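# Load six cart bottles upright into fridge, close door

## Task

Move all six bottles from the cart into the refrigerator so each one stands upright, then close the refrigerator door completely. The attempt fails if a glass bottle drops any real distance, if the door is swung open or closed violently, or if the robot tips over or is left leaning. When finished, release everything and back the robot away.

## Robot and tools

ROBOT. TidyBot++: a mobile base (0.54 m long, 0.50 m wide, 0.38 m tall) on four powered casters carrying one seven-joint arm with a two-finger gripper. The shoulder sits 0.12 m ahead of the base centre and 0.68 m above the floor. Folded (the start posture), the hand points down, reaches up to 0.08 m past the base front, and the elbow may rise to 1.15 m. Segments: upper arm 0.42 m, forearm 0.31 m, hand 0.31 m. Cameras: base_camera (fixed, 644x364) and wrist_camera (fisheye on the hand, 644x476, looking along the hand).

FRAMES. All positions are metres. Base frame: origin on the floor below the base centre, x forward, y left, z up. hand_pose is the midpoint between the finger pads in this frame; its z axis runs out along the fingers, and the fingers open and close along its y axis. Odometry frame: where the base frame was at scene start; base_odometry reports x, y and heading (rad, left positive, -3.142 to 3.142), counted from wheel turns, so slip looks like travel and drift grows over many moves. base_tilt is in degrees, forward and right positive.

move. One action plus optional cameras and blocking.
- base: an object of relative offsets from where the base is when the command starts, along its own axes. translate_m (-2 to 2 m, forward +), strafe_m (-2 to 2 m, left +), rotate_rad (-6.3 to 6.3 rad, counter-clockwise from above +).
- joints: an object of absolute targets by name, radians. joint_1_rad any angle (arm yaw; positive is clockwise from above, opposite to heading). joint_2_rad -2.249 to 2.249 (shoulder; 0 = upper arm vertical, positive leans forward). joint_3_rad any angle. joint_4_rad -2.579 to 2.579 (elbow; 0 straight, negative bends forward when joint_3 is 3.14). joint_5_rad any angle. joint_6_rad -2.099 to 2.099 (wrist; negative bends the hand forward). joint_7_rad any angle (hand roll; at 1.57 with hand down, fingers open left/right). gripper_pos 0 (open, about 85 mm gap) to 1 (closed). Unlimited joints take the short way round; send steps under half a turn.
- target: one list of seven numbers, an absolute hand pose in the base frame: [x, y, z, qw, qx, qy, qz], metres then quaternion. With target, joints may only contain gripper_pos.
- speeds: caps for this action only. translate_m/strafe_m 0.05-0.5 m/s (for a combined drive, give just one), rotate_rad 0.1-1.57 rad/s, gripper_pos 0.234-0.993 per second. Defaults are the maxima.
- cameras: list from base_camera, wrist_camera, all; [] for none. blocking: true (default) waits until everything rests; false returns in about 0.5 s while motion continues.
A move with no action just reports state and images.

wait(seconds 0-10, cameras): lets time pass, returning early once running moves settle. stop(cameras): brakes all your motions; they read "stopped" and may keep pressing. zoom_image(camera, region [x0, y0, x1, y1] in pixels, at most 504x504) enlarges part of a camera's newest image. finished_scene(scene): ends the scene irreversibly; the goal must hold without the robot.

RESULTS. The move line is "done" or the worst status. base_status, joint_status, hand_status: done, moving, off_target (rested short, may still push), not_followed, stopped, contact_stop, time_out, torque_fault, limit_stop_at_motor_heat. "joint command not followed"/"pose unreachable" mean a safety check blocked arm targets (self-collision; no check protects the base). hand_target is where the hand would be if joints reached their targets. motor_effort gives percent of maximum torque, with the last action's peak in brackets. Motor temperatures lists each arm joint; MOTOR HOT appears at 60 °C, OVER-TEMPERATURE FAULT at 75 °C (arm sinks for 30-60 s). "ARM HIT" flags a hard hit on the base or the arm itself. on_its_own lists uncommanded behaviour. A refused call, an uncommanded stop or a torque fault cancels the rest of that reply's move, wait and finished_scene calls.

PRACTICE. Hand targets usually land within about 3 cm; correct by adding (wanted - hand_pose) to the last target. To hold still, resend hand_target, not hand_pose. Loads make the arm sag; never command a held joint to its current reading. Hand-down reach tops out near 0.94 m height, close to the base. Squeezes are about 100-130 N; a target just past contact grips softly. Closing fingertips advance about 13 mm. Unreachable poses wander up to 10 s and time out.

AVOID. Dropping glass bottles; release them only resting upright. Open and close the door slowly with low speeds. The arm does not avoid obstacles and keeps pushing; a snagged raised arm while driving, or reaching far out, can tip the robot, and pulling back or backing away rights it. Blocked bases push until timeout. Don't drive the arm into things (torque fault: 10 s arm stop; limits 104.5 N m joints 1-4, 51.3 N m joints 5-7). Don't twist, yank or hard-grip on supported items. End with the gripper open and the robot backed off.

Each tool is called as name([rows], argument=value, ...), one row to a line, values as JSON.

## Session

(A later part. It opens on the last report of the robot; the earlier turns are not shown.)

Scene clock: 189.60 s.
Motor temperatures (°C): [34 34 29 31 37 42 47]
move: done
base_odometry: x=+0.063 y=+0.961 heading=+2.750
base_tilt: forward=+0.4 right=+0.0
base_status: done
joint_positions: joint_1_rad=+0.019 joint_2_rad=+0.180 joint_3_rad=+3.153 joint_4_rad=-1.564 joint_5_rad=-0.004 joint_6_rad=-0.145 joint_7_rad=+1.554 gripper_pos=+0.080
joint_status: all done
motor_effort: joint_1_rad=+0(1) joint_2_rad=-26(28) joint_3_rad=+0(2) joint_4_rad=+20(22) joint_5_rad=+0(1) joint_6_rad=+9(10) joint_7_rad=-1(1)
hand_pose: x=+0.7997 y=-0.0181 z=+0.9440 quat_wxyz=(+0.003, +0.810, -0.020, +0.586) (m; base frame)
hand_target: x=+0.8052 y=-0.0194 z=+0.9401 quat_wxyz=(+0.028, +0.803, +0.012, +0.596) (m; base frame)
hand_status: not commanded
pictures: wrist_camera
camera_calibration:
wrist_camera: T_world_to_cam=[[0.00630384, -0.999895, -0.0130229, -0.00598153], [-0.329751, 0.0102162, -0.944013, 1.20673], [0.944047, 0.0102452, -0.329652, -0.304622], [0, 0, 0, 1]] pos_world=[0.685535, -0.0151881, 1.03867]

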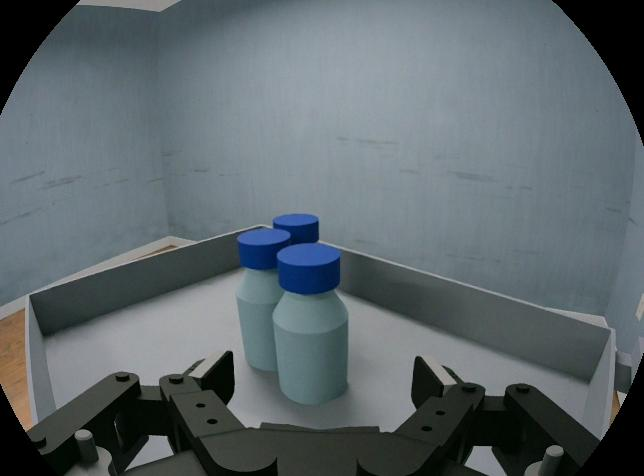

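move(base={"translate_m": 0.15, "strafe_m": 0.01}, speeds={"translate_m": 0.2}, joints={"joint_4_rad": -1.617}, cameras=["wrist_camera"])

zoom_image(camera="wrist_camera", region=[180, 200, 480, 440])

Scene clock: 192.07 s.
Motor temperatures (°C): [34 34 29 31 37 42 47]
move: done
base_odometry: x=-0.079 y=+1.009 heading=+2.749
base_tilt: forward=+0.4 right=+0.0
base_status: done
joint_positions: joint_1_rad=+0.019 joint_2_rad=+0.181 joint_3_rad=+3.153 joint_4_rad=-1.596 joint_5_rad=-0.004 joint_6_rad=-0.139 joint_7_rad=+1.554 gripper_pos=+0.080
joint_status: all done
motor_effort: joint_1_rad=+0(1) joint_2_rad=-25(27) joint_3_rad=+0(1) joint_4_rad=+20(21) joint_5_rad=+0(0) joint_6_rad=+9(10) joint_7_rad=+0(1)
hand_pose: x=+0.7953 y=-0.0180 z=+0.9260 quat_wxyz=(+0.003, +0.818, -0.020, +0.575) (m; base frame)
hand_target: x=+0.7999 y=-0.0193 z=+0.9208 quat_wxyz=(+0.028, +0.812, +0.012, +0.583) (m; base frame)
hand_status: not commanded
pictures: wrist_camera
camera_calibration:
wrist_camera: T_world_to_cam=[[0.00586875, -0.999885, -0.0139633, -0.00488335], [-0.354813, 0.0109729, -0.934873, 1.19983], [0.934919, 0.0104409, -0.354708, -0.276], [0, 0, 0, 1]] pos_world=[0.683783, -0.0151667, 1.02372]

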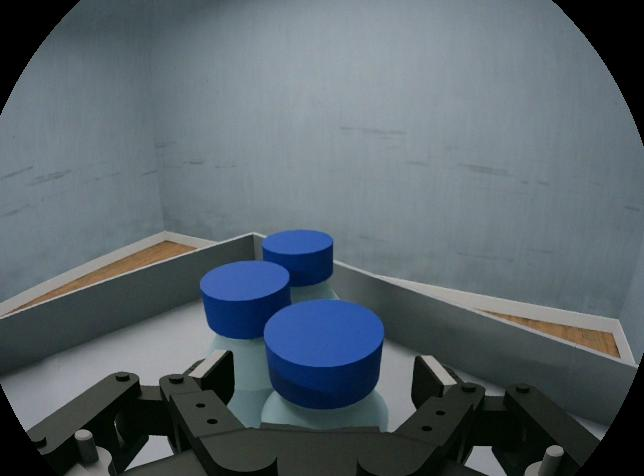

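Scaled by 1.680.

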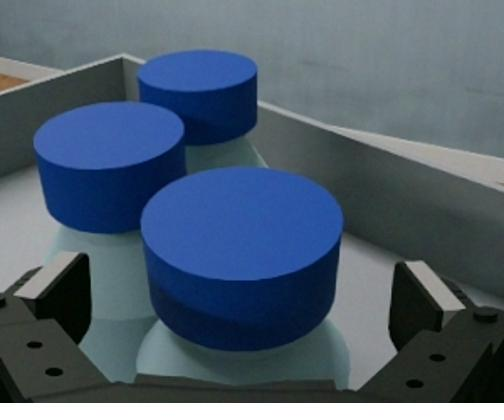

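move(base={"translate_m": 0.006}, speeds={"gripper_pos": 0.234}, joints={"gripper_pos": 0.46}, cameras=["wrist_camera"])

Scene clock: 194.40 s.
Motor temperatures (°C): [34 34 29 31 37 42 47]
move: done
base_odometry: x=-0.085 y=+1.012 heading=+2.749
base_tilt: forward=+0.4 right=+0.0
base_status: done
joint_positions: joint_1_rad=+0.019 joint_2_rad=+0.183 joint_3_rad=+3.153 joint_4_rad=-1.596 joint_5_rad=-0.004 joint_6_rad=-0.137 joint_7_rad=+1.554 gripper_pos=+0.430
joint_status: all done
motor_effort: joint_1_rad=+0(2) joint_2_rad=-23(29) joint_3_rad=-2(2) joint_4_rad=+19(21) joint_5_rad=+0(1) joint_6_rad=+8(9) joint_7_rad=-1(1)
hand_pose: x=+0.7958 y=-0.0184 z=+0.9255 quat_wxyz=(+0.003, +0.818, -0.020, +0.575) (m; base frame)
hand_target: x=+0.7999 y=-0.0193 z=+0.9208 quat_wxyz=(+0.028, +0.812, +0.012, +0.583) (m; base frame)
hand_status: not commanded
pictures: wrist_camera
camera_calibration:
wrist_camera: T_world_to_cam=[[0.00537142, -0.999889, -0.0138966, -0.00489519], [-0.354759, 0.0110875, -0.934892, 1.19948], [0.934942, 0.00995165, -0.354661, -0.276718], [0, 0, 0, 1]] pos_world=[0.684268, -0.0154401, 1.02317]

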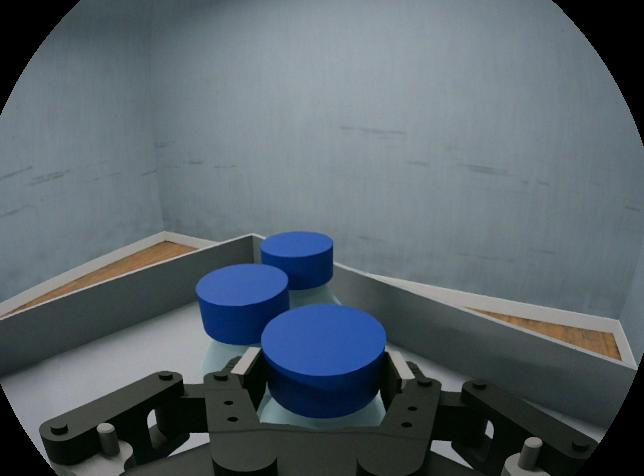

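move(joints={"joint_4_rad": -1.22, "joint_6_rad": -0.47}, cameras=["wrist_camera"])

Scene clock: 197.63 s.
Motor temperatures (°C): [34 34 29 31 37 42 47]
move: off_target
base_odometry: x=-0.085 y=+1.012 heading=+2.749
base_tilt: forward=+0.4 right=+0.0
base_status: not commanded
joint_positions: joint_1_rad=+0.019 joint_2_rad=+0.201 joint_3_rad=+3.153 joint_4_rad=-1.292 joint_5_rad=-0.004 joint_6_rad=-0.435 joint_7_rad=+1.555 gripper_pos=+0.432
joint_status: joint_4_rad off_target (ended at -1.292, target -1.220); the others done
motor_effort: joint_1_rad=-2(2) joint_2_rad=-29(32) joint_3_rad=-2(2) joint_4_rad=+24(27) joint_5_rad=-1(1) joint_6_rad=+13(14) joint_7_rad=-1(1)
hand_pose: x=+0.8081 y=-0.0183 z=+1.0095 quat_wxyz=(+0.003, +0.821, -0.019, +0.570) (m; base frame)
hand_target: x=+0.8061 y=-0.0227 z=+1.0486 quat_wxyz=(+0.031, +0.808, +0.007, +0.588) (m; base frame)
hand_status: not commanded
pictures: wrist_camera
camera_calibration:
wrist_camera: T_world_to_cam=[[0.00639306, -0.999893, -0.0131883, -0.00530485], [-0.366353, 0.00992965, -0.930423, 1.28725], [0.930454, 0.0107798, -0.36625, -0.243067], [0, 0, 0, 1]] pos_world=[0.697783, -0.015466, 1.10859]

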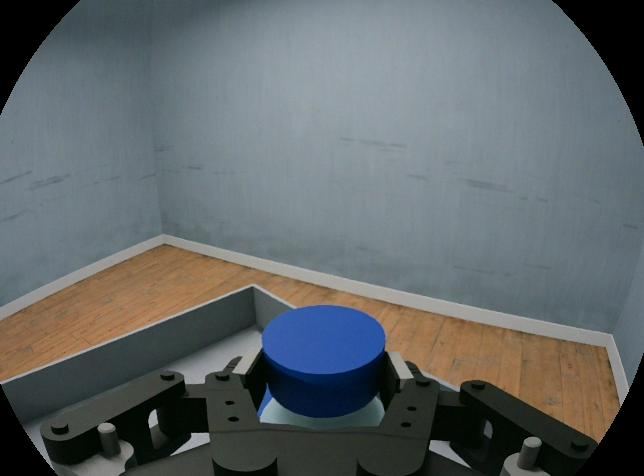

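move(base={"translate_m": -0.2}, joints={"joint_2_rad": 0.083, "joint_4_rad": -1.045, "joint_6_rad": -0.715}, cameras=["wrist_camera"])

Scene clock: 200.03 s.
Motor temperatures (°C): [34 34 29 31 37 42 47]
move: off_target
base_odometry: x=+0.100 y=+0.935 heading=+2.749
base_tilt: forward=+0.4 right=-0.1
base_status: done
joint_positions: joint_1_rad=+0.019 joint_2_rad=+0.087 joint_3_rad=+3.153 joint_4_rad=-1.107 joint_5_rad=-0.004 joint_6_rad=-0.680 joint_7_rad=+1.555 gripper_pos=+0.432
joint_status: joint_4_rad off_target (ended at -1.107, target -1.045); the others done
motor_effort: joint_1_rad=+0(2) joint_2_rad=-26(36) joint_3_rad=-1(2) joint_4_rad=+23(26) joint_5_rad=+0(1) joint_6_rad=+12(13) joint_7_rad=+0(1)
hand_pose: x=+0.7449 y=-0.0165 z=+1.1234 quat_wxyz=(+0.003, +0.806, -0.019, +0.592) (m; base frame)
hand_target: x=+0.7374 y=-0.0229 z=+1.1522 quat_wxyz=(+0.033, +0.796, +0.003, +0.604) (m; base frame)
hand_status: not commanded
pictures: wrist_camera
camera_calibration:
wrist_camera: T_world_to_cam=[[0.00805905, -0.999892, -0.0123229, -0.00380057], [-0.31598, 0.00914551, -0.948722, 1.35309], [0.948732, 0.0115396, -0.315872, -0.212742], [0, 0, 0, 1]] pos_world=[0.629413, -0.0137199, 1.21646]

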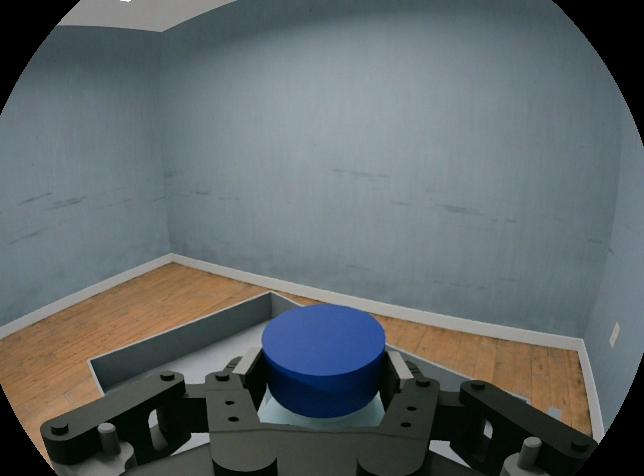

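move(base={"translate_m": 0.655, "strafe_m": 1.524, "rotate_rad": 0.742})

Scene clock: 204.73 s.
Motor temperatures (°C): [34 34 29 31 37 42 47]
move: done
base_odometry: x=-1.088 y=-0.223 heading=-2.791
base_tilt: forward=+0.4 right=-0.1
base_status: done
joint_positions: joint_1_rad=+0.019 joint_2_rad=+0.100 joint_3_rad=+3.152 joint_4_rad=-1.107 joint_5_rad=-0.003 joint_6_rad=-0.684 joint_7_rad=+1.555 gripper_pos=+0.432
joint_status: not commanded
motor_effort: joint_1_rad=+0(5) joint_2_rad=-26(30) joint_3_rad=+0(6) joint_4_rad=+23(24) joint_5_rad=+0(2) joint_6_rad=+12(13) joint_7_rad=+0(1)
hand_pose: x=+0.7503 y=-0.0159 z=+1.1142 quat_wxyz=(+0.003, +0.811, -0.018, +0.585) (m; base frame)
hand_target: x=+0.7374 y=-0.0229 z=+1.1522 quat_wxyz=(+0.033, +0.796, +0.003, +0.604) (m; base frame)
hand_status: not commanded
pictures: base_camera, wrist_camera
camera_calibration:
wrist_camera: T_world_to_cam=[[0.00899032, -0.999886, -0.0121356, -0.00427516], [-0.331755, 0.00846621, -0.943328, 1.35184], [0.943323, 0.0125069, -0.331641, -0.199084], [0, 0, 0, 1]] pos_world=[0.636317, -0.0132297, 1.20915]

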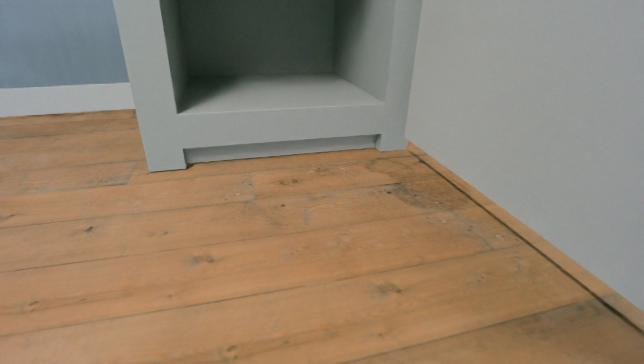

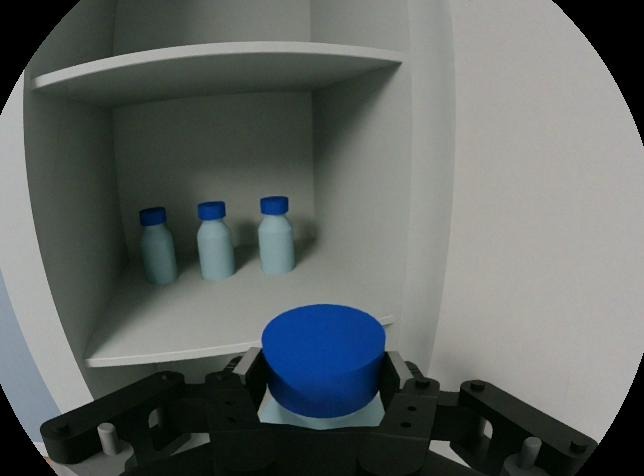

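move(base={"translate_m": 0.402, "strafe_m": 0.055}, speeds={"translate_m": 0.25}, joints={"joint_2_rad": 0.075, "joint_4_rad": -1.16, "joint_6_rad": -0.58}, cameras=["wrist_camera"])

Scene clock: 209.33 s.
Motor temperatures (°C): [34 34 29 31 37 42 47]
move: done
base_odometry: x=-1.447 y=-0.413 heading=-2.791
base_tilt: forward=+0.4 right=+0.0
base_status: done
joint_positions: joint_1_rad=+0.019 joint_2_rad=+0.096 joint_3_rad=+3.152 joint_4_rad=-1.161 joint_5_rad=-0.003 joint_6_rad=-0.648 joint_7_rad=+1.555 gripper_pos=+0.432
joint_status: all done
motor_effort: joint_1_rad=+1(1) joint_2_rad=-26(30) joint_3_rad=+0(1) joint_4_rad=+23(25) joint_5_rad=+0(1) joint_6_rad=+12(13) joint_7_rad=+0(1)
hand_pose: x=+0.7523 y=-0.0161 z=+1.0957 quat_wxyz=(+0.003, +0.815, -0.018, +0.580) (m; base frame)
hand_target: x=+0.7491 y=-0.0223 z=+1.1297 quat_wxyz=(+0.033, +0.788, +0.005, +0.615) (m; base frame)
hand_status: not commanded
pictures: wrist_camera
camera_calibration:
wrist_camera: T_world_to_cam=[[0.00869997, -0.999881, -0.0127241, -0.00378119], [-0.344328, 0.00895094, -0.938807, 1.3395], [0.938809, 0.0125489, -0.344209, -0.189969], [0, 0, 0, 1]] pos_world=[0.639604, -0.0133866, 1.1921]

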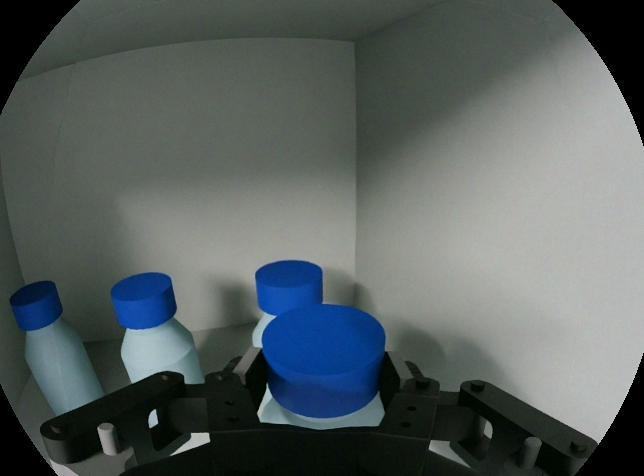

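move(joints={"joint_2_rad": 0.065, "joint_4_rad": -1.225, "joint_6_rad": -0.53}, cameras=[])

Scene clock: 210.67 s.
Motor temperatures (°C): [34 34 29 31 37 42 47]
move: done
base_odometry: x=-1.447 y=-0.413 heading=-2.791
base_tilt: forward=+0.4 right=+0.0
base_status: not commanded
joint_positions: joint_1_rad=+0.019 joint_2_rad=+0.094 joint_3_rad=+3.152 joint_4_rad=-1.225 joint_5_rad=-0.003 joint_6_rad=-0.609 joint_7_rad=+1.555 gripper_pos=+0.432
joint_status: all done
motor_effort: joint_1_rad=+1(1) joint_2_rad=-26(28) joint_3_rad=+0(1) joint_4_rad=+23(25) joint_5_rad=+0(1) joint_6_rad=+12(13) joint_7_rad=+0(0)
hand_pose: x=+0.7544 y=-0.0162 z=+1.0704 quat_wxyz=(+0.003, +0.821, -0.019, +0.570) (m; base frame)
hand_target: x=+0.7498 y=-0.0220 z=+1.1121 quat_wxyz=(+0.032, +0.789, +0.005, +0.613) (m; base frame)
hand_status: not commanded
pictures: none
No camera images: "cameras" was empty.

move(joints={"joint_2_rad": 0.06, "joint_4_rad": -1.25, "joint_6_rad": -0.525}, cameras=["wrist_camera"])

Scene clock: 211.57 s.
Motor temperatures (°C): [34 34 29 31 37 42 47]
move: done
base_odometry: x=-1.447 y=-0.413 heading=-2.791
base_tilt: forward=+0.4 right=+0.0
base_status: not commanded
joint_positions: joint_1_rad=+0.019 joint_2_rad=+0.087 joint_3_rad=+3.152 joint_4_rad=-1.240 joint_5_rad=-0.003 joint_6_rad=-0.597 joint_7_rad=+1.555 gripper_pos=+0.432
joint_status: all done
motor_effort: joint_1_rad=+1(1) joint_2_rad=-24(26) joint_3_rad=+0(1) joint_4_rad=+22(23) joint_5_rad=+0(1) joint_6_rad=+11(12) joint_7_rad=+0(1)
hand_pose: x=+0.7527 y=-0.0162 z=+1.0689 quat_wxyz=(+0.003, +0.820, -0.019, +0.572) (m; base frame)
hand_target: x=+0.7482 y=-0.0219 z=+1.1016 quat_wxyz=(+0.032, +0.794, +0.006, +0.607) (m; base frame)
hand_status: not commanded
pictures: wrist_camera
camera_calibration:
wrist_camera: T_world_to_cam=[[0.00826209, -0.999873, -0.0136, -0.00297413], [-0.362975, 0.00967405, -0.931749, 1.32106], [0.931762, 0.0126346, -0.362849, -0.174336], [0, 0, 0, 1]] pos_world=[0.641975, -0.0135511, 1.1676]

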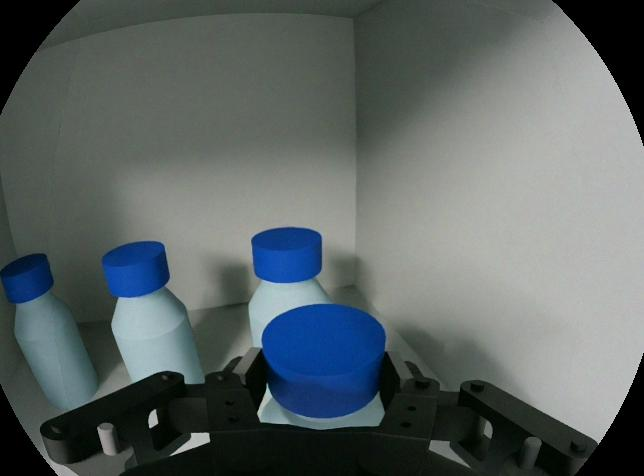

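move(joints={"joint_2_rad": 0.057, "joint_4_rad": -1.28, "joint_6_rad": -0.52}, cameras=[])

Scene clock: 212.40 s.
Motor temperatures (°C): [34 34 29 31 37 42 47]
move: done
base_odometry: x=-1.447 y=-0.413 heading=-2.791
base_tilt: forward=+0.4 right=+0.0
base_status: not commanded
joint_positions: joint_1_rad=+0.019 joint_2_rad=+0.078 joint_3_rad=+3.152 joint_4_rad=-1.260 joint_5_rad=-0.003 joint_6_rad=-0.578 joint_7_rad=+1.555 gripper_pos=+0.432
joint_status: all done
motor_effort: joint_1_rad=+0(1) joint_2_rad=-24(25) joint_3_rad=+0(1) joint_4_rad=+21(22) joint_5_rad=+0(1) joint_6_rad=+11(12) joint_7_rad=+0(0)
hand_pose: x=+0.7507 y=-0.0162 z=+1.0686 quat_wxyz=(+0.003, +0.818, -0.019, +0.575) (m; base frame)
hand_target: x=+0.7471 y=-0.0219 z=+1.0869 quat_wxyz=(+0.032, +0.801, +0.006, +0.598) (m; base frame)
hand_status: not commanded
pictures: none
No camera images: "cameras" was empty.

move(joints={"joint_2_rad": 0.055, "joint_4_rad": -1.305, "joint_6_rad": -0.51}, cameras=[])

move(joints={"gripper_pos": 0.18}, speeds={"gripper_pos": 0.4}, cameras=["wrist_camera"])

Scene clock: 213.50 s.
Motor temperatures (°C): [34 34 29 31 37 42 47]
move: done
base_odometry: x=-1.447 y=-0.413 heading=-2.791
base_tilt: forward=+0.4 right=-0.1
base_status: not commanded
joint_positions: joint_1_rad=+0.019 joint_2_rad=+0.071 joint_3_rad=+3.152 joint_4_rad=-1.277 joint_5_rad=-0.003 joint_6_rad=-0.558 joint_7_rad=+1.555 gripper_pos=+0.432
joint_status: all done
motor_effort: joint_1_rad=+1(2) joint_2_rad=-22(24) joint_3_rad=+0(1) joint_4_rad=+20(21) joint_5_rad=+1(1) joint_6_rad=+8(9) joint_7_rad=+0(0)
hand_pose: x=+0.7493 y=-0.0162 z=+1.0686 quat_wxyz=(+0.003, +0.815, -0.019, +0.579) (m; base frame)
hand_target: x=+0.7467 y=-0.0218 z=+1.0760 quat_wxyz=(+0.031, +0.805, +0.006, +0.593) (m; base frame)
hand_status: not commanded
pictures: none
No camera images: "cameras" was empty.

Scene clock: 214.53 s.
Motor temperatures (°C): [34 34 29 31 37 42 47]
move: done
base_odometry: x=-1.447 y=-0.413 heading=-2.791
base_tilt: forward=+0.4 right=-0.1
base_status: not commanded
joint_positions: joint_1_rad=+0.019 joint_2_rad=+0.069 joint_3_rad=+3.152 joint_4_rad=-1.277 joint_5_rad=-0.003 joint_6_rad=-0.558 joint_7_rad=+1.555 gripper_pos=+0.180
joint_status: all done
motor_effort: joint_1_rad=+0(1) joint_2_rad=-22(22) joint_3_rad=+0(1) joint_4_rad=+20(20) joint_5_rad=+0(1) joint_6_rad=+9(9) joint_7_rad=+0(1)
hand_pose: x=+0.7483 y=-0.0162 z=+1.0699 quat_wxyz=(+0.003, +0.814, -0.019, +0.580) (m; base frame)
hand_target: x=+0.7467 y=-0.0218 z=+1.0760 quat_wxyz=(+0.031, +0.805, +0.006, +0.593) (m; base frame)
hand_status: not commanded
pictures: wrist_camera
camera_calibration:
wrist_camera: T_world_to_cam=[[0.00838114, -0.999881, -0.0129866, -0.00369074], [-0.343765, 0.00931451, -0.939009, 1.31379], [0.939018, 0.0123343, -0.343646, -0.19587], [0, 0, 0, 1]] pos_world=[0.635593, -0.0135117, 1.16631]

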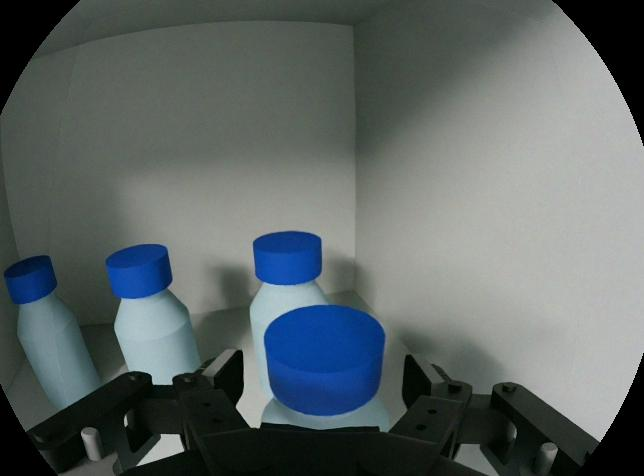

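move(base={"translate_m": -0.85}, cameras=["wrist_camera"])

Scene clock: 218.93 s.
Motor temperatures (°C): [34 34 29 31 37 42 47]
move: done
base_odometry: x=-0.648 y=-0.121 heading=-2.791
base_tilt: forward=+0.4 right=+0.0
base_status: done
joint_positions: joint_1_rad=+0.019 joint_2_rad=+0.052 joint_3_rad=+3.152 joint_4_rad=-1.279 joint_5_rad=-0.003 joint_6_rad=-0.558 joint_7_rad=+1.555 gripper_pos=+0.180
joint_status: not commanded
motor_effort: joint_1_rad=+1(2) joint_2_rad=-21(25) joint_3_rad=+0(2) joint_4_rad=+20(21) joint_5_rad=+0(1) joint_6_rad=+9(10) joint_7_rad=+0(1)
hand_pose: x=+0.7418 y=-0.0162 z=+1.0790 quat_wxyz=(+0.003, +0.810, -0.019, +0.586) (m; base frame)
hand_target: x=+0.7467 y=-0.0218 z=+1.0760 quat_wxyz=(+0.031, +0.805, +0.006, +0.593) (m; base frame)
hand_status: not commanded
pictures: wrist_camera
camera_calibration:
wrist_camera: T_world_to_cam=[[0.00841781, -0.999885, -0.0126047, -0.00392352], [-0.33015, 0.00911934, -0.943885, 1.31523], [0.943891, 0.0121069, -0.330035, -0.204936], [0, 0, 0, 1]] pos_world=[0.627691, -0.0134359, 1.17374]

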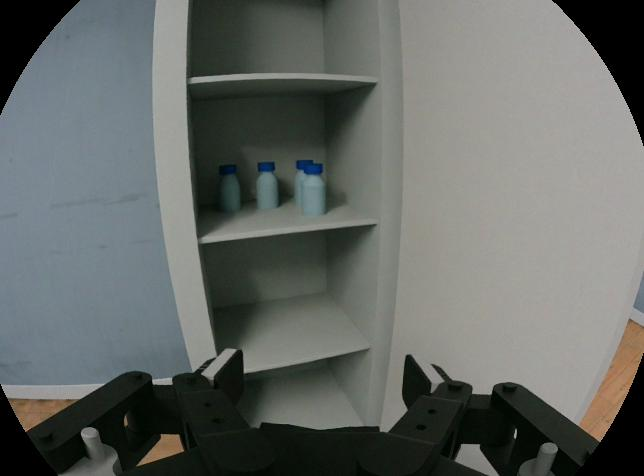

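move(base={"translate_m": -0.327, "strafe_m": -0.557, "rotate_rad": -1.492}, joints={"joint_2_rad": -0.03, "joint_4_rad": -1.825, "joint_6_rad": -0.075, "gripper_pos": 0.08}, cameras=["wrist_camera"])

Scene clock: 222.33 s.
Motor temperatures (°C): [34 34 29 31 37 42 47]
move: done
base_odometry: x=-0.532 y=+0.515 heading=+1.999
base_tilt: forward=+0.4 right=+0.0
base_status: done
joint_positions: joint_1_rad=+0.019 joint_2_rad=-0.019 joint_3_rad=+3.155 joint_4_rad=-1.797 joint_5_rad=-0.003 joint_6_rad=-0.131 joint_7_rad=+1.555 gripper_pos=+0.080
joint_status: all done
motor_effort: joint_1_rad=+1(4) joint_2_rad=-19(23) joint_3_rad=+0(3) joint_4_rad=+20(21) joint_5_rad=+0(1) joint_6_rad=+9(10) joint_7_rad=+0(1)
hand_pose: x=+0.7123 y=-0.0181 z=+0.9344 quat_wxyz=(+0.004, +0.816, -0.021, +0.578) (m; base frame)
hand_target: x=+0.7102 y=-0.0172 z=+0.9407 quat_wxyz=(+0.027, +0.805, +0.011, +0.593) (m; base frame)
hand_status: not commanded
pictures: wrist_camera
camera_calibration:
wrist_camera: T_world_to_cam=[[0.00318615, -0.999895, -0.0141345, -0.00230852], [-0.348523, 0.012138, -0.937222, 1.1759], [0.937295, 0.00791232, -0.348448, -0.202975], [0, 0, 0, 1]] pos_world=[0.600084, -0.0149753, 1.03132]

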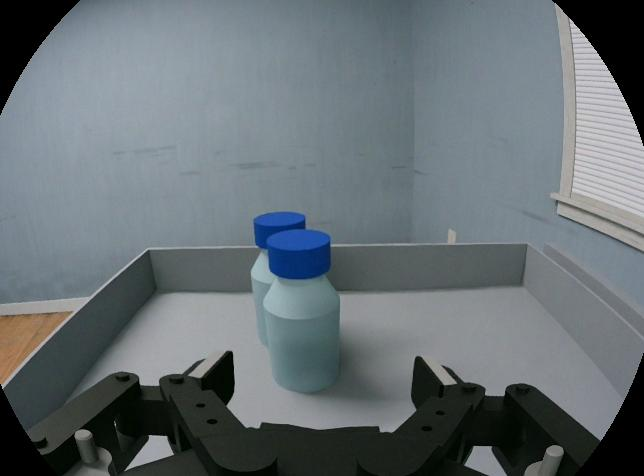

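move(base={"translate_m": 0.156, "strafe_m": 0.018}, speeds={"translate_m": 0.25}, joints={"joint_4_rad": -1.845}, cameras=["wrist_camera"])

zoom_image(camera="wrist_camera", region=[180, 200, 480, 440])

Scene clock: 224.47 s.
Motor temperatures (°C): [34 34 29 31 37 42 47]
move: done
base_odometry: x=-0.613 y=+0.649 heading=+1.999
base_tilt: forward=+0.4 right=+0.0
base_status: done
joint_positions: joint_1_rad=+0.019 joint_2_rad=-0.031 joint_3_rad=+3.155 joint_4_rad=-1.822 joint_5_rad=-0.003 joint_6_rad=-0.128 joint_7_rad=+1.555 gripper_pos=+0.080
joint_status: all done
motor_effort: joint_1_rad=+0(1) joint_2_rad=-18(21) joint_3_rad=-1(1) joint_4_rad=+20(21) joint_5_rad=+0(0) joint_6_rad=+8(9) joint_7_rad=+0(1)
hand_pose: x=+0.7054 y=-0.0179 z=+0.9276 quat_wxyz=(+0.004, +0.819, -0.021, +0.574) (m; base frame)
hand_target: x=+0.7069 y=-0.0171 z=+0.9287 quat_wxyz=(+0.027, +0.810, +0.011, +0.585) (m; base frame)
hand_status: not commanded
pictures: wrist_camera
camera_calibration:
wrist_camera: T_world_to_cam=[[0.0030452, -0.999888, -0.0146491, -0.00161643], [-0.357637, 0.0125913, -0.933776, 1.17035], [0.933856, 0.0080826, -0.357559, -0.187972], [0, 0, 0, 1]] pos_world=[0.594105, -0.0148332, 1.02561]

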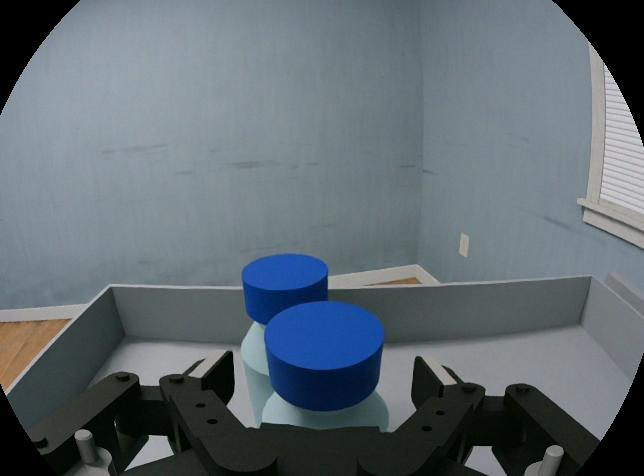

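Scaled by 1.680.

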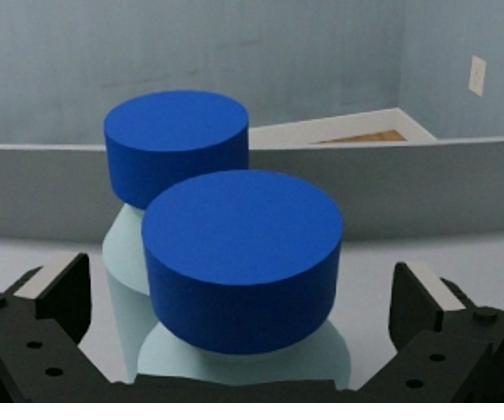

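move(base={"translate_m": 0.006}, speeds={"gripper_pos": 0.234}, joints={"gripper_pos": 0.46}, cameras=["wrist_camera"])

Scene clock: 226.63 s.
Motor temperatures (°C): [34 34 29 31 37 42 47]
move: done
base_odometry: x=-0.616 y=+0.655 heading=+1.999
base_tilt: forward=+0.4 right=+0.0
base_status: done
joint_positions: joint_1_rad=+0.020 joint_2_rad=-0.031 joint_3_rad=+3.156 joint_4_rad=-1.822 joint_5_rad=-0.003 joint_6_rad=-0.127 joint_7_rad=+1.555 gripper_pos=+0.432
joint_status: all done
motor_effort: joint_1_rad=-1(2) joint_2_rad=-15(22) joint_3_rad=-1(2) joint_4_rad=+20(20) joint_5_rad=-1(1) joint_6_rad=+8(9) joint_7_rad=-1(1)
hand_pose: x=+0.7053 y=-0.0184 z=+0.9282 quat_wxyz=(+0.004, +0.818, -0.021, +0.575) (m; base frame)
hand_target: x=+0.7069 y=-0.0171 z=+0.9287 quat_wxyz=(+0.027, +0.810, +0.011, +0.585) (m; base frame)
hand_status: not commanded
pictures: wrist_camera
camera_calibration:
wrist_camera: T_world_to_cam=[[0.0023622, -0.999891, -0.0146036, -0.00158565], [-0.35594, 0.0128065, -0.934421, 1.17039], [0.934506, 0.00740531, -0.355871, -0.189724], [0, 0, 0, 1]] pos_world=[0.59389, -0.0151691, 1.02609]

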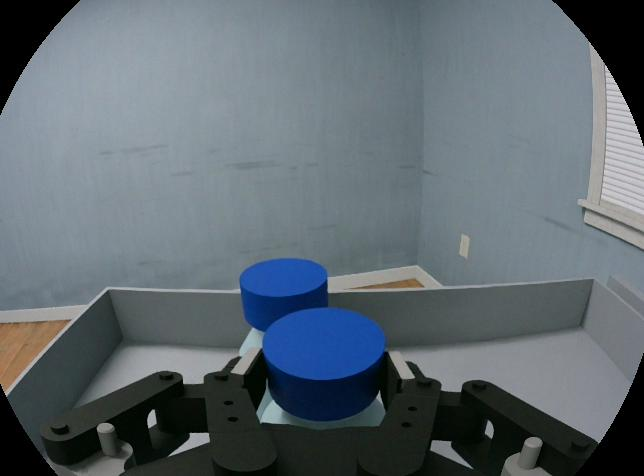

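move(joints={"joint_2_rad": -0.03, "joint_4_rad": -1.41, "joint_6_rad": -0.49}, cameras=[])

Scene clock: 228.90 s.
Motor temperatures (°C): [34 34 29 31 37 42 47]
move: off_target
base_odometry: x=-0.616 y=+0.655 heading=+1.999
base_tilt: forward=+0.4 right=+0.0
base_status: not commanded
joint_positions: joint_1_rad=+0.020 joint_2_rad=-0.014 joint_3_rad=+3.156 joint_4_rad=-1.485 joint_5_rad=-0.003 joint_6_rad=-0.458 joint_7_rad=+1.555 gripper_pos=+0.434
joint_status: joint_4_rad off_target (ended at -1.485, target -1.410); the others done
motor_effort: joint_1_rad=+0(1) joint_2_rad=-23(26) joint_3_rad=+0(2) joint_4_rad=+25(28) joint_5_rad=+0(1) joint_6_rad=+13(16) joint_7_rad=+0(1)
hand_pose: x=+0.7173 y=-0.0184 z=+1.0248 quat_wxyz=(+0.004, +0.821, -0.021, +0.570) (m; base frame)
hand_target: x=+0.7123 y=-0.0210 z=+1.0703 quat_wxyz=(+0.031, +0.805, +0.006, +0.593) (m; base frame)
hand_status: not commanded
pictures: none
No camera images: "cameras" was empty.

move(base={"translate_m": -0.55}, joints={"joint_2_rad": 0.083, "joint_4_rad": -1.06, "joint_6_rad": -0.69}, cameras=["wrist_camera"])

Scene clock: 233.37 s.
Motor temperatures (°C): [34 34 29 31 37 42 47]
move: off_target
base_odometry: x=-0.388 y=+0.154 heading=+1.998
base_tilt: forward=+0.4 right=+0.0
base_status: done
joint_positions: joint_1_rad=+0.020 joint_2_rad=+0.092 joint_3_rad=+3.155 joint_4_rad=-1.136 joint_5_rad=-0.003 joint_6_rad=-0.663 joint_7_rad=+1.555 gripper_pos=+0.434
joint_status: joint_4_rad off_target (ended at -1.136, target -1.060); the others done
motor_effort: joint_1_rad=+0(2) joint_2_rad=-26(29) joint_3_rad=+0(2) joint_4_rad=+24(27) joint_5_rad=+0(1) joint_6_rad=+13(15) joint_7_rad=+0(1)
hand_pose: x=+0.7491 y=-0.0184 z=+1.1085 quat_wxyz=(+0.004, +0.811, -0.020, +0.585) (m; base frame)
hand_target: x=+0.7402 y=-0.0228 z=+1.1509 quat_wxyz=(+0.033, +0.793, +0.003, +0.608) (m; base frame)
hand_status: not commanded
pictures: wrist_camera
camera_calibration:
wrist_camera: T_world_to_cam=[[0.00490062, -0.999917, -0.011885, -0.00399784], [-0.331655, 0.00958726, -0.943352, 1.346], [0.943388, 0.00856474, -0.33158, -0.200011], [0, 0, 0, 1]] pos_world=[0.635116, -0.015189, 1.20339]

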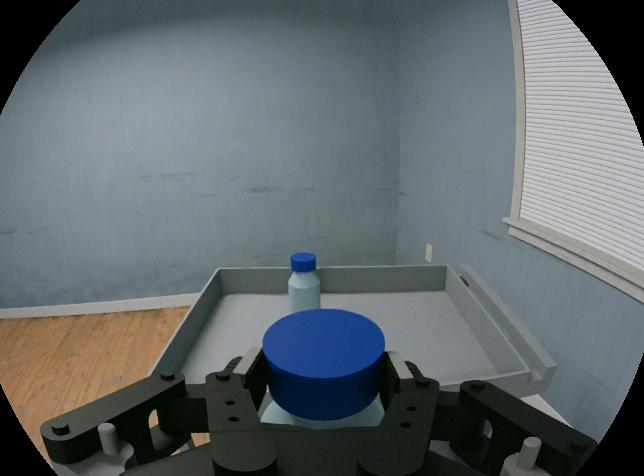

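move(base={"translate_m": -0.078, "strafe_m": 0.772, "rotate_rad": 1.62}, cameras=["wrist_camera"])

Scene clock: 236.83 s.
Motor temperatures (°C): [34 34 29 31 37 42 47]
move: done
base_odometry: x=-1.058 y=-0.237 heading=-2.664
base_tilt: forward=+0.4 right=-0.1
base_status: done
joint_positions: joint_1_rad=+0.016 joint_2_rad=+0.103 joint_3_rad=+3.149 joint_4_rad=-1.135 joint_5_rad=-0.002 joint_6_rad=-0.664 joint_7_rad=+1.556 gripper_pos=+0.434
joint_status: not commanded
motor_effort: joint_1_rad=+1(5) joint_2_rad=-27(31) joint_3_rad=+0(5) joint_4_rad=+24(25) joint_5_rad=+0(2) joint_6_rad=+13(14) joint_7_rad=+0(1)
hand_pose: x=+0.7535 y=-0.0127 z=+1.1021 quat_wxyz=(+0.002, +0.814, -0.016, +0.581) (m; base frame)
hand_target: x=+0.7402 y=-0.0228 z=+1.1509 quat_wxyz=(+0.033, +0.793, +0.003, +0.608) (m; base frame)
hand_status: not commanded
pictures: wrist_camera
camera_calibration:
wrist_camera: T_world_to_cam=[[0.0144509, -0.999831, -0.0113656, -0.00621471], [-0.341689, 0.00574461, -0.939795, 1.34499], [0.939702, 0.0174644, -0.341548, -0.192535], [0, 0, 0, 1]] pos_world=[0.640583, -0.0105776, 1.19818]

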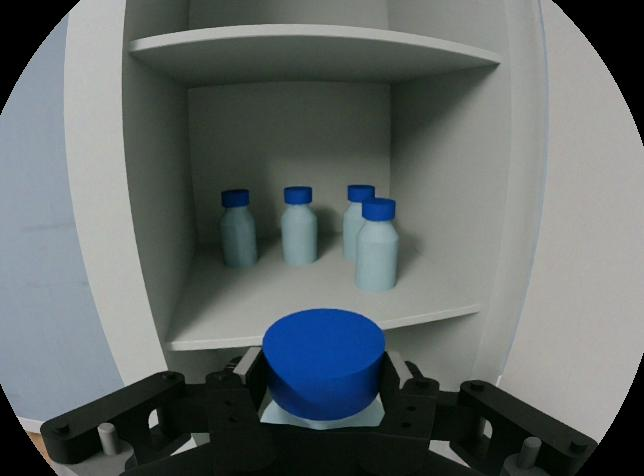

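move(base={"translate_m": 0.4, "strafe_m": 0.021}, speeds={"translate_m": 0.25}, joints={"joint_2_rad": 0.073, "joint_4_rad": -1.18, "joint_6_rad": -0.57}, cameras=["wrist_camera"])

Scene clock: 240.73 s.
Motor temperatures (°C): [34 34 29 31 37 42 47]
move: done
base_odometry: x=-1.404 y=-0.440 heading=-2.663
base_tilt: forward=+0.4 right=-0.1
base_status: done
joint_positions: joint_1_rad=+0.016 joint_2_rad=+0.100 joint_3_rad=+3.149 joint_4_rad=-1.188 joint_5_rad=-0.002 joint_6_rad=-0.641 joint_7_rad=+1.556 gripper_pos=+0.434
joint_status: all done
motor_effort: joint_1_rad=+1(1) joint_2_rad=-26(31) joint_3_rad=+0(1) joint_4_rad=+24(25) joint_5_rad=+0(1) joint_6_rad=+13(15) joint_7_rad=-1(1)
hand_pose: x=+0.7543 y=-0.0128 z=+1.0788 quat_wxyz=(+0.002, +0.822, -0.016, +0.570) (m; base frame)
hand_target: x=+0.7495 y=-0.0223 z=+1.1221 quat_wxyz=(+0.033, +0.790, +0.005, +0.612) (m; base frame)
hand_status: not commanded
pictures: wrist_camera
camera_calibration:
wrist_camera: T_world_to_cam=[[0.0140155, -0.999824, -0.0124447, -0.00507357], [-0.367613, 0.00642189, -0.929957, 1.33237], [0.929873, 0.0176086, -0.367459, -0.16583], [0, 0, 0, 1]] pos_world=[0.64407, -0.010709, 1.17805]

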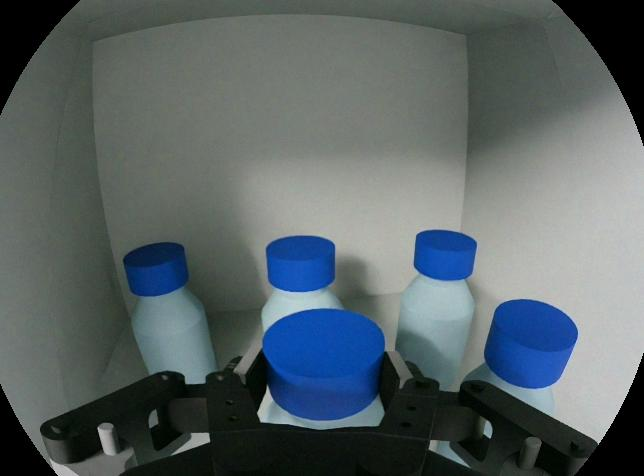

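move(joints={"joint_2_rad": 0.062, "joint_4_rad": -1.235, "joint_6_rad": -0.53}, cameras=[])

move(joints={"joint_2_rad": 0.058, "joint_4_rad": -1.275, "joint_6_rad": -0.52}, cameras=[])

Scene clock: 242.60 s.
Motor temperatures (°C): [34 34 29 31 37 42 47]
move: done
base_odometry: x=-1.404 y=-0.440 heading=-2.663
base_tilt: forward=+0.4 right=-0.1
base_status: not commanded
joint_positions: joint_1_rad=+0.016 joint_2_rad=+0.091 joint_3_rad=+3.149 joint_4_rad=-1.226 joint_5_rad=-0.002 joint_6_rad=-0.604 joint_7_rad=+1.556 gripper_pos=+0.434
joint_status: all done
motor_effort: joint_1_rad=+0(1) joint_2_rad=-25(27) joint_3_rad=+0(1) joint_4_rad=+23(25) joint_5_rad=+1(1) joint_6_rad=+12(14) joint_7_rad=+0(0)
hand_pose: x=+0.7537 y=-0.0129 z=+1.0730 quat_wxyz=(+0.002, +0.819, -0.016, +0.573) (m; base frame)
hand_target: x=+0.7486 y=-0.0220 z=+1.1079 quat_wxyz=(+0.032, +0.792, +0.005, +0.610) (m; base frame)
hand_status: not commanded
pictures: none
No camera images: "cameras" was empty.

Scene clock: 243.27 s.
Motor temperatures (°C): [34 34 29 31 37 42 47]
move: done
base_odometry: x=-1.404 y=-0.440 heading=-2.663
base_tilt: forward=+0.4 right=+0.0
base_status: not commanded
joint_positions: joint_1_rad=+0.016 joint_2_rad=+0.077 joint_3_rad=+3.149 joint_4_rad=-1.254 joint_5_rad=-0.002 joint_6_rad=-0.580 joint_7_rad=+1.556 gripper_pos=+0.434
joint_status: all done
motor_effort: joint_1_rad=+1(2) joint_2_rad=-24(25) joint_3_rad=+1(1) joint_4_rad=+21(22) joint_5_rad=+1(1) joint_6_rad=+10(12) joint_7_rad=+0(1)
hand_pose: x=+0.7501 y=-0.0128 z=+1.0718 quat_wxyz=(+0.002, +0.817, -0.016, +0.577) (m; base frame)
hand_target: x=+0.7476 y=-0.0219 z=+1.0893 quat_wxyz=(+0.032, +0.799, +0.006, +0.600) (m; base frame)
hand_status: not commanded
pictures: none
No camera images: "cameras" was empty.

move(joints={"joint_2_rad": 0.055, "joint_4_rad": -1.303, "joint_6_rad": -0.51}, cameras=[])

move(joints={"gripper_pos": 0.18}, speeds={"gripper_pos": 0.4}, cameras=["wrist_camera"])

Scene clock: 244.20 s.
Motor temperatures (°C): [34 34 29 31 37 42 47]
move: done
base_odometry: x=-1.404 y=-0.440 heading=-2.663
base_tilt: forward=+0.4 right=-0.1
base_status: not commanded
joint_positions: joint_1_rad=+0.016 joint_2_rad=+0.070 joint_3_rad=+3.149 joint_4_rad=-1.274 joint_5_rad=-0.002 joint_6_rad=-0.557 joint_7_rad=+1.556 gripper_pos=+0.434
joint_status: all done
motor_effort: joint_1_rad=+1(2) joint_2_rad=-22(24) joint_3_rad=+0(2) joint_4_rad=+19(21) joint_5_rad=+1(2) joint_6_rad=+8(10) joint_7_rad=+0(1)
hand_pose: x=+0.7492 y=-0.0129 z=+1.0717 quat_wxyz=(+0.002, +0.813, -0.016, +0.582) (m; base frame)
hand_target: x=+0.7468 y=-0.0218 z=+1.0772 quat_wxyz=(+0.031, +0.804, +0.006, +0.594) (m; base frame)
hand_status: not commanded
pictures: none
No camera images: "cameras" was empty.

Scene clock: 245.23 s.
Motor temperatures (°C): [34 34 29 31 37 42 47]
move: done
base_odometry: x=-1.404 y=-0.440 heading=-2.663
base_tilt: forward=+0.4 right=+0.0
base_status: not commanded
joint_positions: joint_1_rad=+0.016 joint_2_rad=+0.068 joint_3_rad=+3.149 joint_4_rad=-1.274 joint_5_rad=-0.002 joint_6_rad=-0.557 joint_7_rad=+1.556 gripper_pos=+0.180
joint_status: all done
motor_effort: joint_1_rad=+1(2) joint_2_rad=-21(23) joint_3_rad=+0(1) joint_4_rad=+20(20) joint_5_rad=+1(2) joint_6_rad=+9(9) joint_7_rad=+0(1)
hand_pose: x=+0.7483 y=-0.0130 z=+1.0726 quat_wxyz=(+0.002, +0.813, -0.016, +0.582) (m; base frame)
hand_target: x=+0.7468 y=-0.0218 z=+1.0772 quat_wxyz=(+0.031, +0.804, +0.006, +0.594) (m; base frame)
hand_status: not commanded
pictures: wrist_camera
camera_calibration:
wrist_camera: T_world_to_cam=[[0.0138925, -0.999837, -0.0115723, -0.00611312], [-0.338813, 0.00618171, -0.940834, 1.31451], [0.940751, 0.0169914, -0.338671, -0.201495], [0, 0, 0, 1]] pos_world=[0.635013, -0.0108143, 1.16842]

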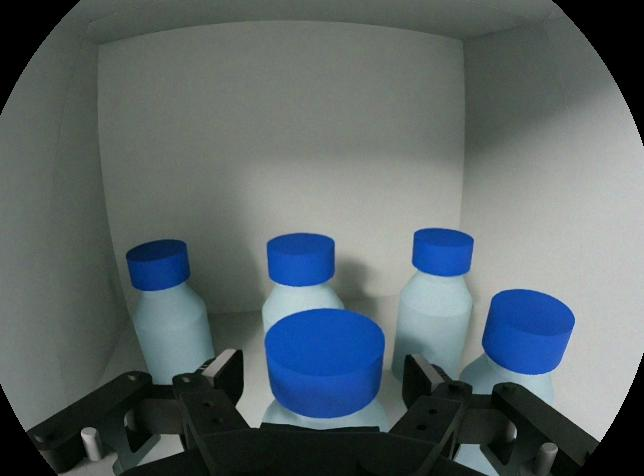

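move(base={"translate_m": -0.82}, cameras=["wrist_camera"])

move(base={"translate_m": -0.352, "strafe_m": -0.43, "rotate_rad": -1.62}, joints={"joint_2_rad": 0.193, "joint_4_rad": -1.585, "joint_6_rad": -0.086, "gripper_pos": 0.06}, cameras=["wrist_camera"])

Scene clock: 249.27 s.
Motor temperatures (°C): [34 34 29 31 37 42 47]
move: done
base_odometry: x=-0.676 y=-0.062 heading=-2.663
base_tilt: forward=+0.4 right=+0.0
base_status: done
joint_positions: joint_1_rad=+0.017 joint_2_rad=+0.051 joint_3_rad=+3.150 joint_4_rad=-1.278 joint_5_rad=-0.002 joint_6_rad=-0.557 joint_7_rad=+1.556 gripper_pos=+0.180
joint_status: not commanded
motor_effort: joint_1_rad=+0(2) joint_2_rad=-21(26) joint_3_rad=+0(3) joint_4_rad=+19(21) joint_5_rad=+0(1) joint_6_rad=+9(9) joint_7_rad=+0(1)
hand_pose: x=+0.7415 y=-0.0137 z=+1.0813 quat_wxyz=(+0.002, +0.809, -0.017, +0.588) (m; base frame)
hand_target: x=+0.7468 y=-0.0218 z=+1.0772 quat_wxyz=(+0.031, +0.804, +0.006, +0.594) (m; base frame)
hand_status: not commanded
pictures: wrist_camera
camera_calibration:
wrist_camera: T_world_to_cam=[[0.0127843, -0.999856, -0.0111396, -0.00622618], [-0.325889, 0.00636586, -0.945387, 1.31569], [0.945322, 0.0157164, -0.32576, -0.209592], [0, 0, 0, 1]] pos_world=[0.626981, -0.0113068, 1.17549]

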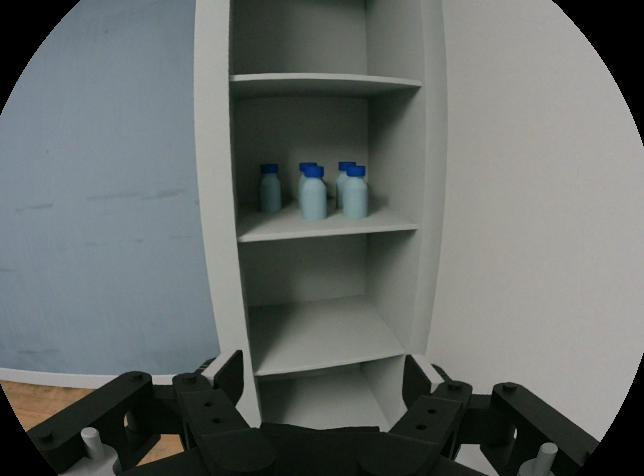

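Scene clock: 251.97 s.
Motor temperatures (°C): [34 34 29 31 37 42 47]
move: done
base_odometry: x=-0.561 y=+0.482 heading=+1.999
base_tilt: forward=+0.4 right=+0.0
base_status: done
joint_positions: joint_1_rad=+0.026 joint_2_rad=+0.193 joint_3_rad=+3.155 joint_4_rad=-1.564 joint_5_rad=-0.002 joint_6_rad=-0.141 joint_7_rad=+1.556 gripper_pos=+0.060
joint_status: all done
motor_effort: joint_1_rad=+0(5) joint_2_rad=-25(31) joint_3_rad=-1(4) joint_4_rad=+20(22) joint_5_rad=+0(1) joint_6_rad=+9(10) joint_7_rad=+0(1)
hand_pose: x=+0.8030 y=-0.0249 z=+0.9369 quat_wxyz=(+0.007, +0.812, -0.022, +0.583) (m; base frame)
hand_target: x=+0.8052 y=-0.0194 z=+0.9401 quat_wxyz=(+0.028, +0.803, +0.012, +0.596) (m; base frame)
hand_status: not commanded
pictures: wrist_camera
camera_calibration:
wrist_camera: T_world_to_cam=[[-0.00277916, -0.999952, -0.00939412, -0.00895627], [-0.337405, 0.00978094, -0.941309, 1.20482], [0.941355, 0.000553582, -0.337416, -0.300876], [0, 0, 0, 1]] pos_world=[0.689719, -0.0205735, 1.0325]

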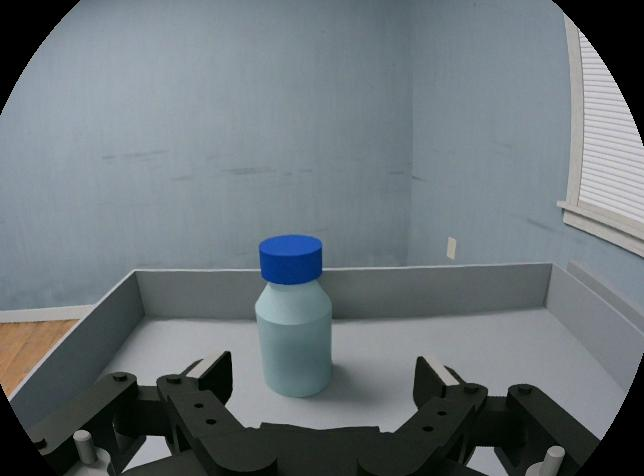

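move(base={"translate_m": 0.158, "strafe_m": 0.024}, speeds={"translate_m": 0.25}, joints={"joint_4_rad": -1.603}, cameras=["wrist_camera"])

zoom_image(camera="wrist_camera", region=[180, 200, 480, 440])

Scene clock: 253.80 s.
Motor temperatures (°C): [34 34 29 31 37 42 47]
move: done
base_odometry: x=-0.649 y=+0.616 heading=+1.999
base_tilt: forward=+0.4 right=+0.0
base_status: done
joint_positions: joint_1_rad=+0.026 joint_2_rad=+0.188 joint_3_rad=+3.155 joint_4_rad=-1.581 joint_5_rad=-0.002 joint_6_rad=-0.139 joint_7_rad=+1.556 gripper_pos=+0.060
joint_status: all done
motor_effort: joint_1_rad=+1(1) joint_2_rad=-25(29) joint_3_rad=+0(2) joint_4_rad=+20(21) joint_5_rad=+0(0) joint_6_rad=+9(9) joint_7_rad=+0(1)
hand_pose: x=+0.7993 y=-0.0247 z=+0.9307 quat_wxyz=(+0.007, +0.815, -0.022, +0.579) (m; base frame)
hand_target: x=+0.8023 y=-0.0194 z=+0.9292 quat_wxyz=(+0.028, +0.808, +0.012, +0.588) (m; base frame)
hand_status: not commanded
pictures: wrist_camera
camera_calibration:
wrist_camera: T_world_to_cam=[[-0.00283051, -0.999948, -0.00983596, -0.00841379], [-0.346633, 0.0102073, -0.937945, 1.20198], [0.937997, 0.000754601, -0.346643, -0.288183], [0, 0, 0, 1]] pos_world=[0.686938, -0.0204649, 1.02742]

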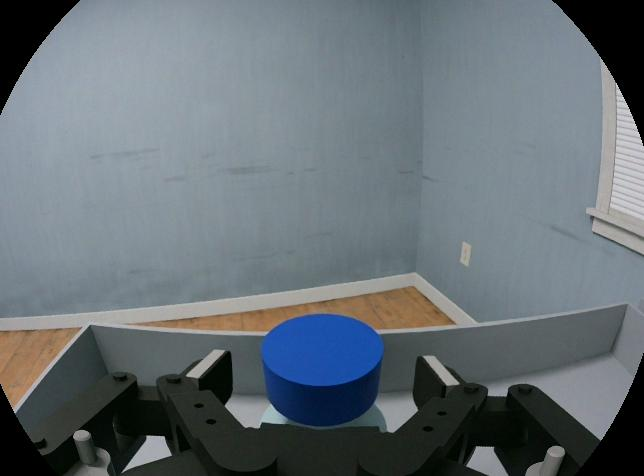

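Scaled by 1.680.

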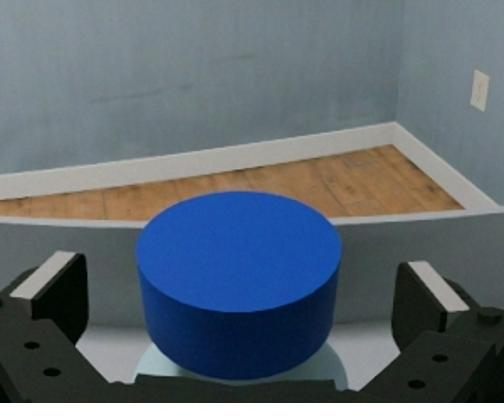

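move(base={"translate_m": 0.005}, speeds={"gripper_pos": 0.234}, joints={"gripper_pos": 0.46, "joint_4_rad": -1.618}, cameras=["wrist_camera"])

Scene clock: 256.20 s.
Motor temperatures (°C): [34 34 29 31 37 42 47]
move: off_target
base_odometry: x=-0.651 y=+0.621 heading=+1.999
base_tilt: forward=+0.4 right=-0.1
base_status: done
joint_positions: joint_1_rad=+0.026 joint_2_rad=+0.187 joint_3_rad=+3.155 joint_4_rad=-1.593 joint_5_rad=-0.002 joint_6_rad=-0.137 joint_7_rad=+1.556 gripper_pos=+0.425
joint_status: gripper_pos off_target (ended at +0.425, target +0.460); the others done
motor_effort: joint_1_rad=+0(2) joint_2_rad=-23(29) joint_3_rad=+0(2) joint_4_rad=+19(21) joint_5_rad=+0(0) joint_6_rad=+8(10) joint_7_rad=+0(1)
hand_pose: x=+0.7974 y=-0.0244 z=+0.9240 quat_wxyz=(+0.007, +0.818, -0.022, +0.574) (m; base frame)
hand_target: x=+0.7998 y=-0.0193 z=+0.9202 quat_wxyz=(+0.028, +0.812, +0.012, +0.582) (m; base frame)
hand_status: not commanded
pictures: wrist_camera
camera_calibration:
wrist_camera: T_world_to_cam=[[-0.00252881, -0.999944, -0.0102596, -0.00798911], [-0.356438, 0.0104871, -0.93426, 1.19949], [0.934316, 0.00129434, -0.356444, -0.276669], [0, 0, 0, 1]] pos_world=[0.686019, -0.0202097, 1.02193]

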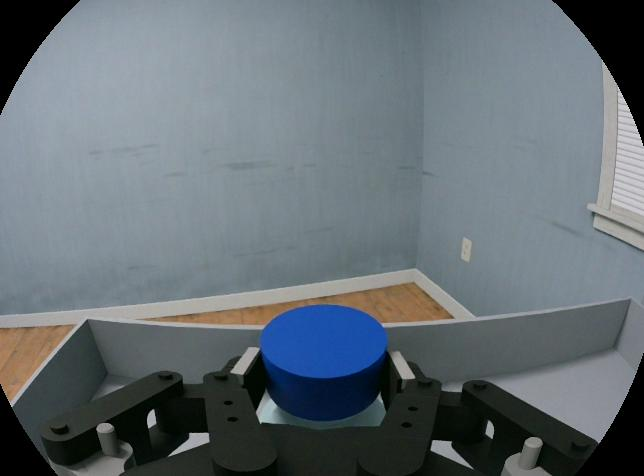

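move(joints={"joint_4_rad": -1.2, "joint_6_rad": -0.48}, cameras=[])

move(base={"translate_m": -0.55}, joints={"joint_2_rad": 0.083, "joint_4_rad": -1.06, "joint_6_rad": -0.69}, cameras=["wrist_camera"])

Scene clock: 260.23 s.
Motor temperatures (°C): [34 34 29 31 37 42 47]
move: off_target
base_odometry: x=-0.651 y=+0.621 heading=+1.999
base_tilt: forward=+0.4 right=+0.0
base_status: not commanded
joint_positions: joint_1_rad=+0.026 joint_2_rad=+0.211 joint_3_rad=+3.155 joint_4_rad=-1.272 joint_5_rad=-0.002 joint_6_rad=-0.447 joint_7_rad=+1.556 gripper_pos=+0.425
joint_status: joint_4_rad off_target (ended at -1.272, target -1.200); the others done
motor_effort: joint_1_rad=+1(1) joint_2_rad=-31(34) joint_3_rad=+0(2) joint_4_rad=+25(26) joint_5_rad=+0(0) joint_6_rad=+13(14) joint_7_rad=+0(1)
hand_pose: x=+0.8112 y=-0.0243 z=+1.0115 quat_wxyz=(+0.007, +0.822, -0.022, +0.569) (m; base frame)
hand_target: x=+0.8060 y=-0.0227 z=+1.0577 quat_wxyz=(+0.032, +0.805, +0.007, +0.592) (m; base frame)
hand_status: not commanded
pictures: none
No camera images: "cameras" was empty.

Scene clock: 262.63 s.
Motor temperatures (°C): [34 34 29 31 37 42 47]
move: off_target
base_odometry: x=-0.423 y=+0.120 heading=+1.999
base_tilt: forward=+0.4 right=+0.0
base_status: done
joint_positions: joint_1_rad=+0.025 joint_2_rad=+0.101 joint_3_rad=+3.155 joint_4_rad=-1.126 joint_5_rad=-0.002 joint_6_rad=-0.665 joint_7_rad=+1.556 gripper_pos=+0.425
joint_status: joint_4_rad off_target (ended at -1.126, target -1.060); the others done
motor_effort: joint_1_rad=+0(2) joint_2_rad=-26(38) joint_3_rad=+0(2) joint_4_rad=+24(27) joint_5_rad=+0(1) joint_6_rad=+13(14) joint_7_rad=+0(1)
hand_pose: x=+0.7526 y=-0.0216 z=+1.1083 quat_wxyz=(+0.006, +0.811, -0.021, +0.585) (m; base frame)
hand_target: x=+0.7402 y=-0.0228 z=+1.1509 quat_wxyz=(+0.033, +0.793, +0.003, +0.608) (m; base frame)
hand_status: not commanded
pictures: wrist_camera
camera_calibration:
wrist_camera: T_world_to_cam=[[0.000232919, -0.999946, -0.0104047, -0.0053222], [-0.331887, 0.00973761, -0.943269, 1.34713], [0.943319, 0.00367288, -0.331867, -0.203168], [0, 0, 0, 1]] pos_world=[0.638749, -0.0176935, 1.20323]

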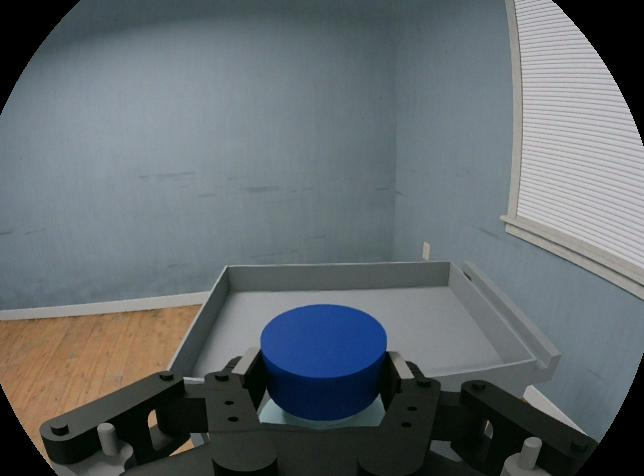

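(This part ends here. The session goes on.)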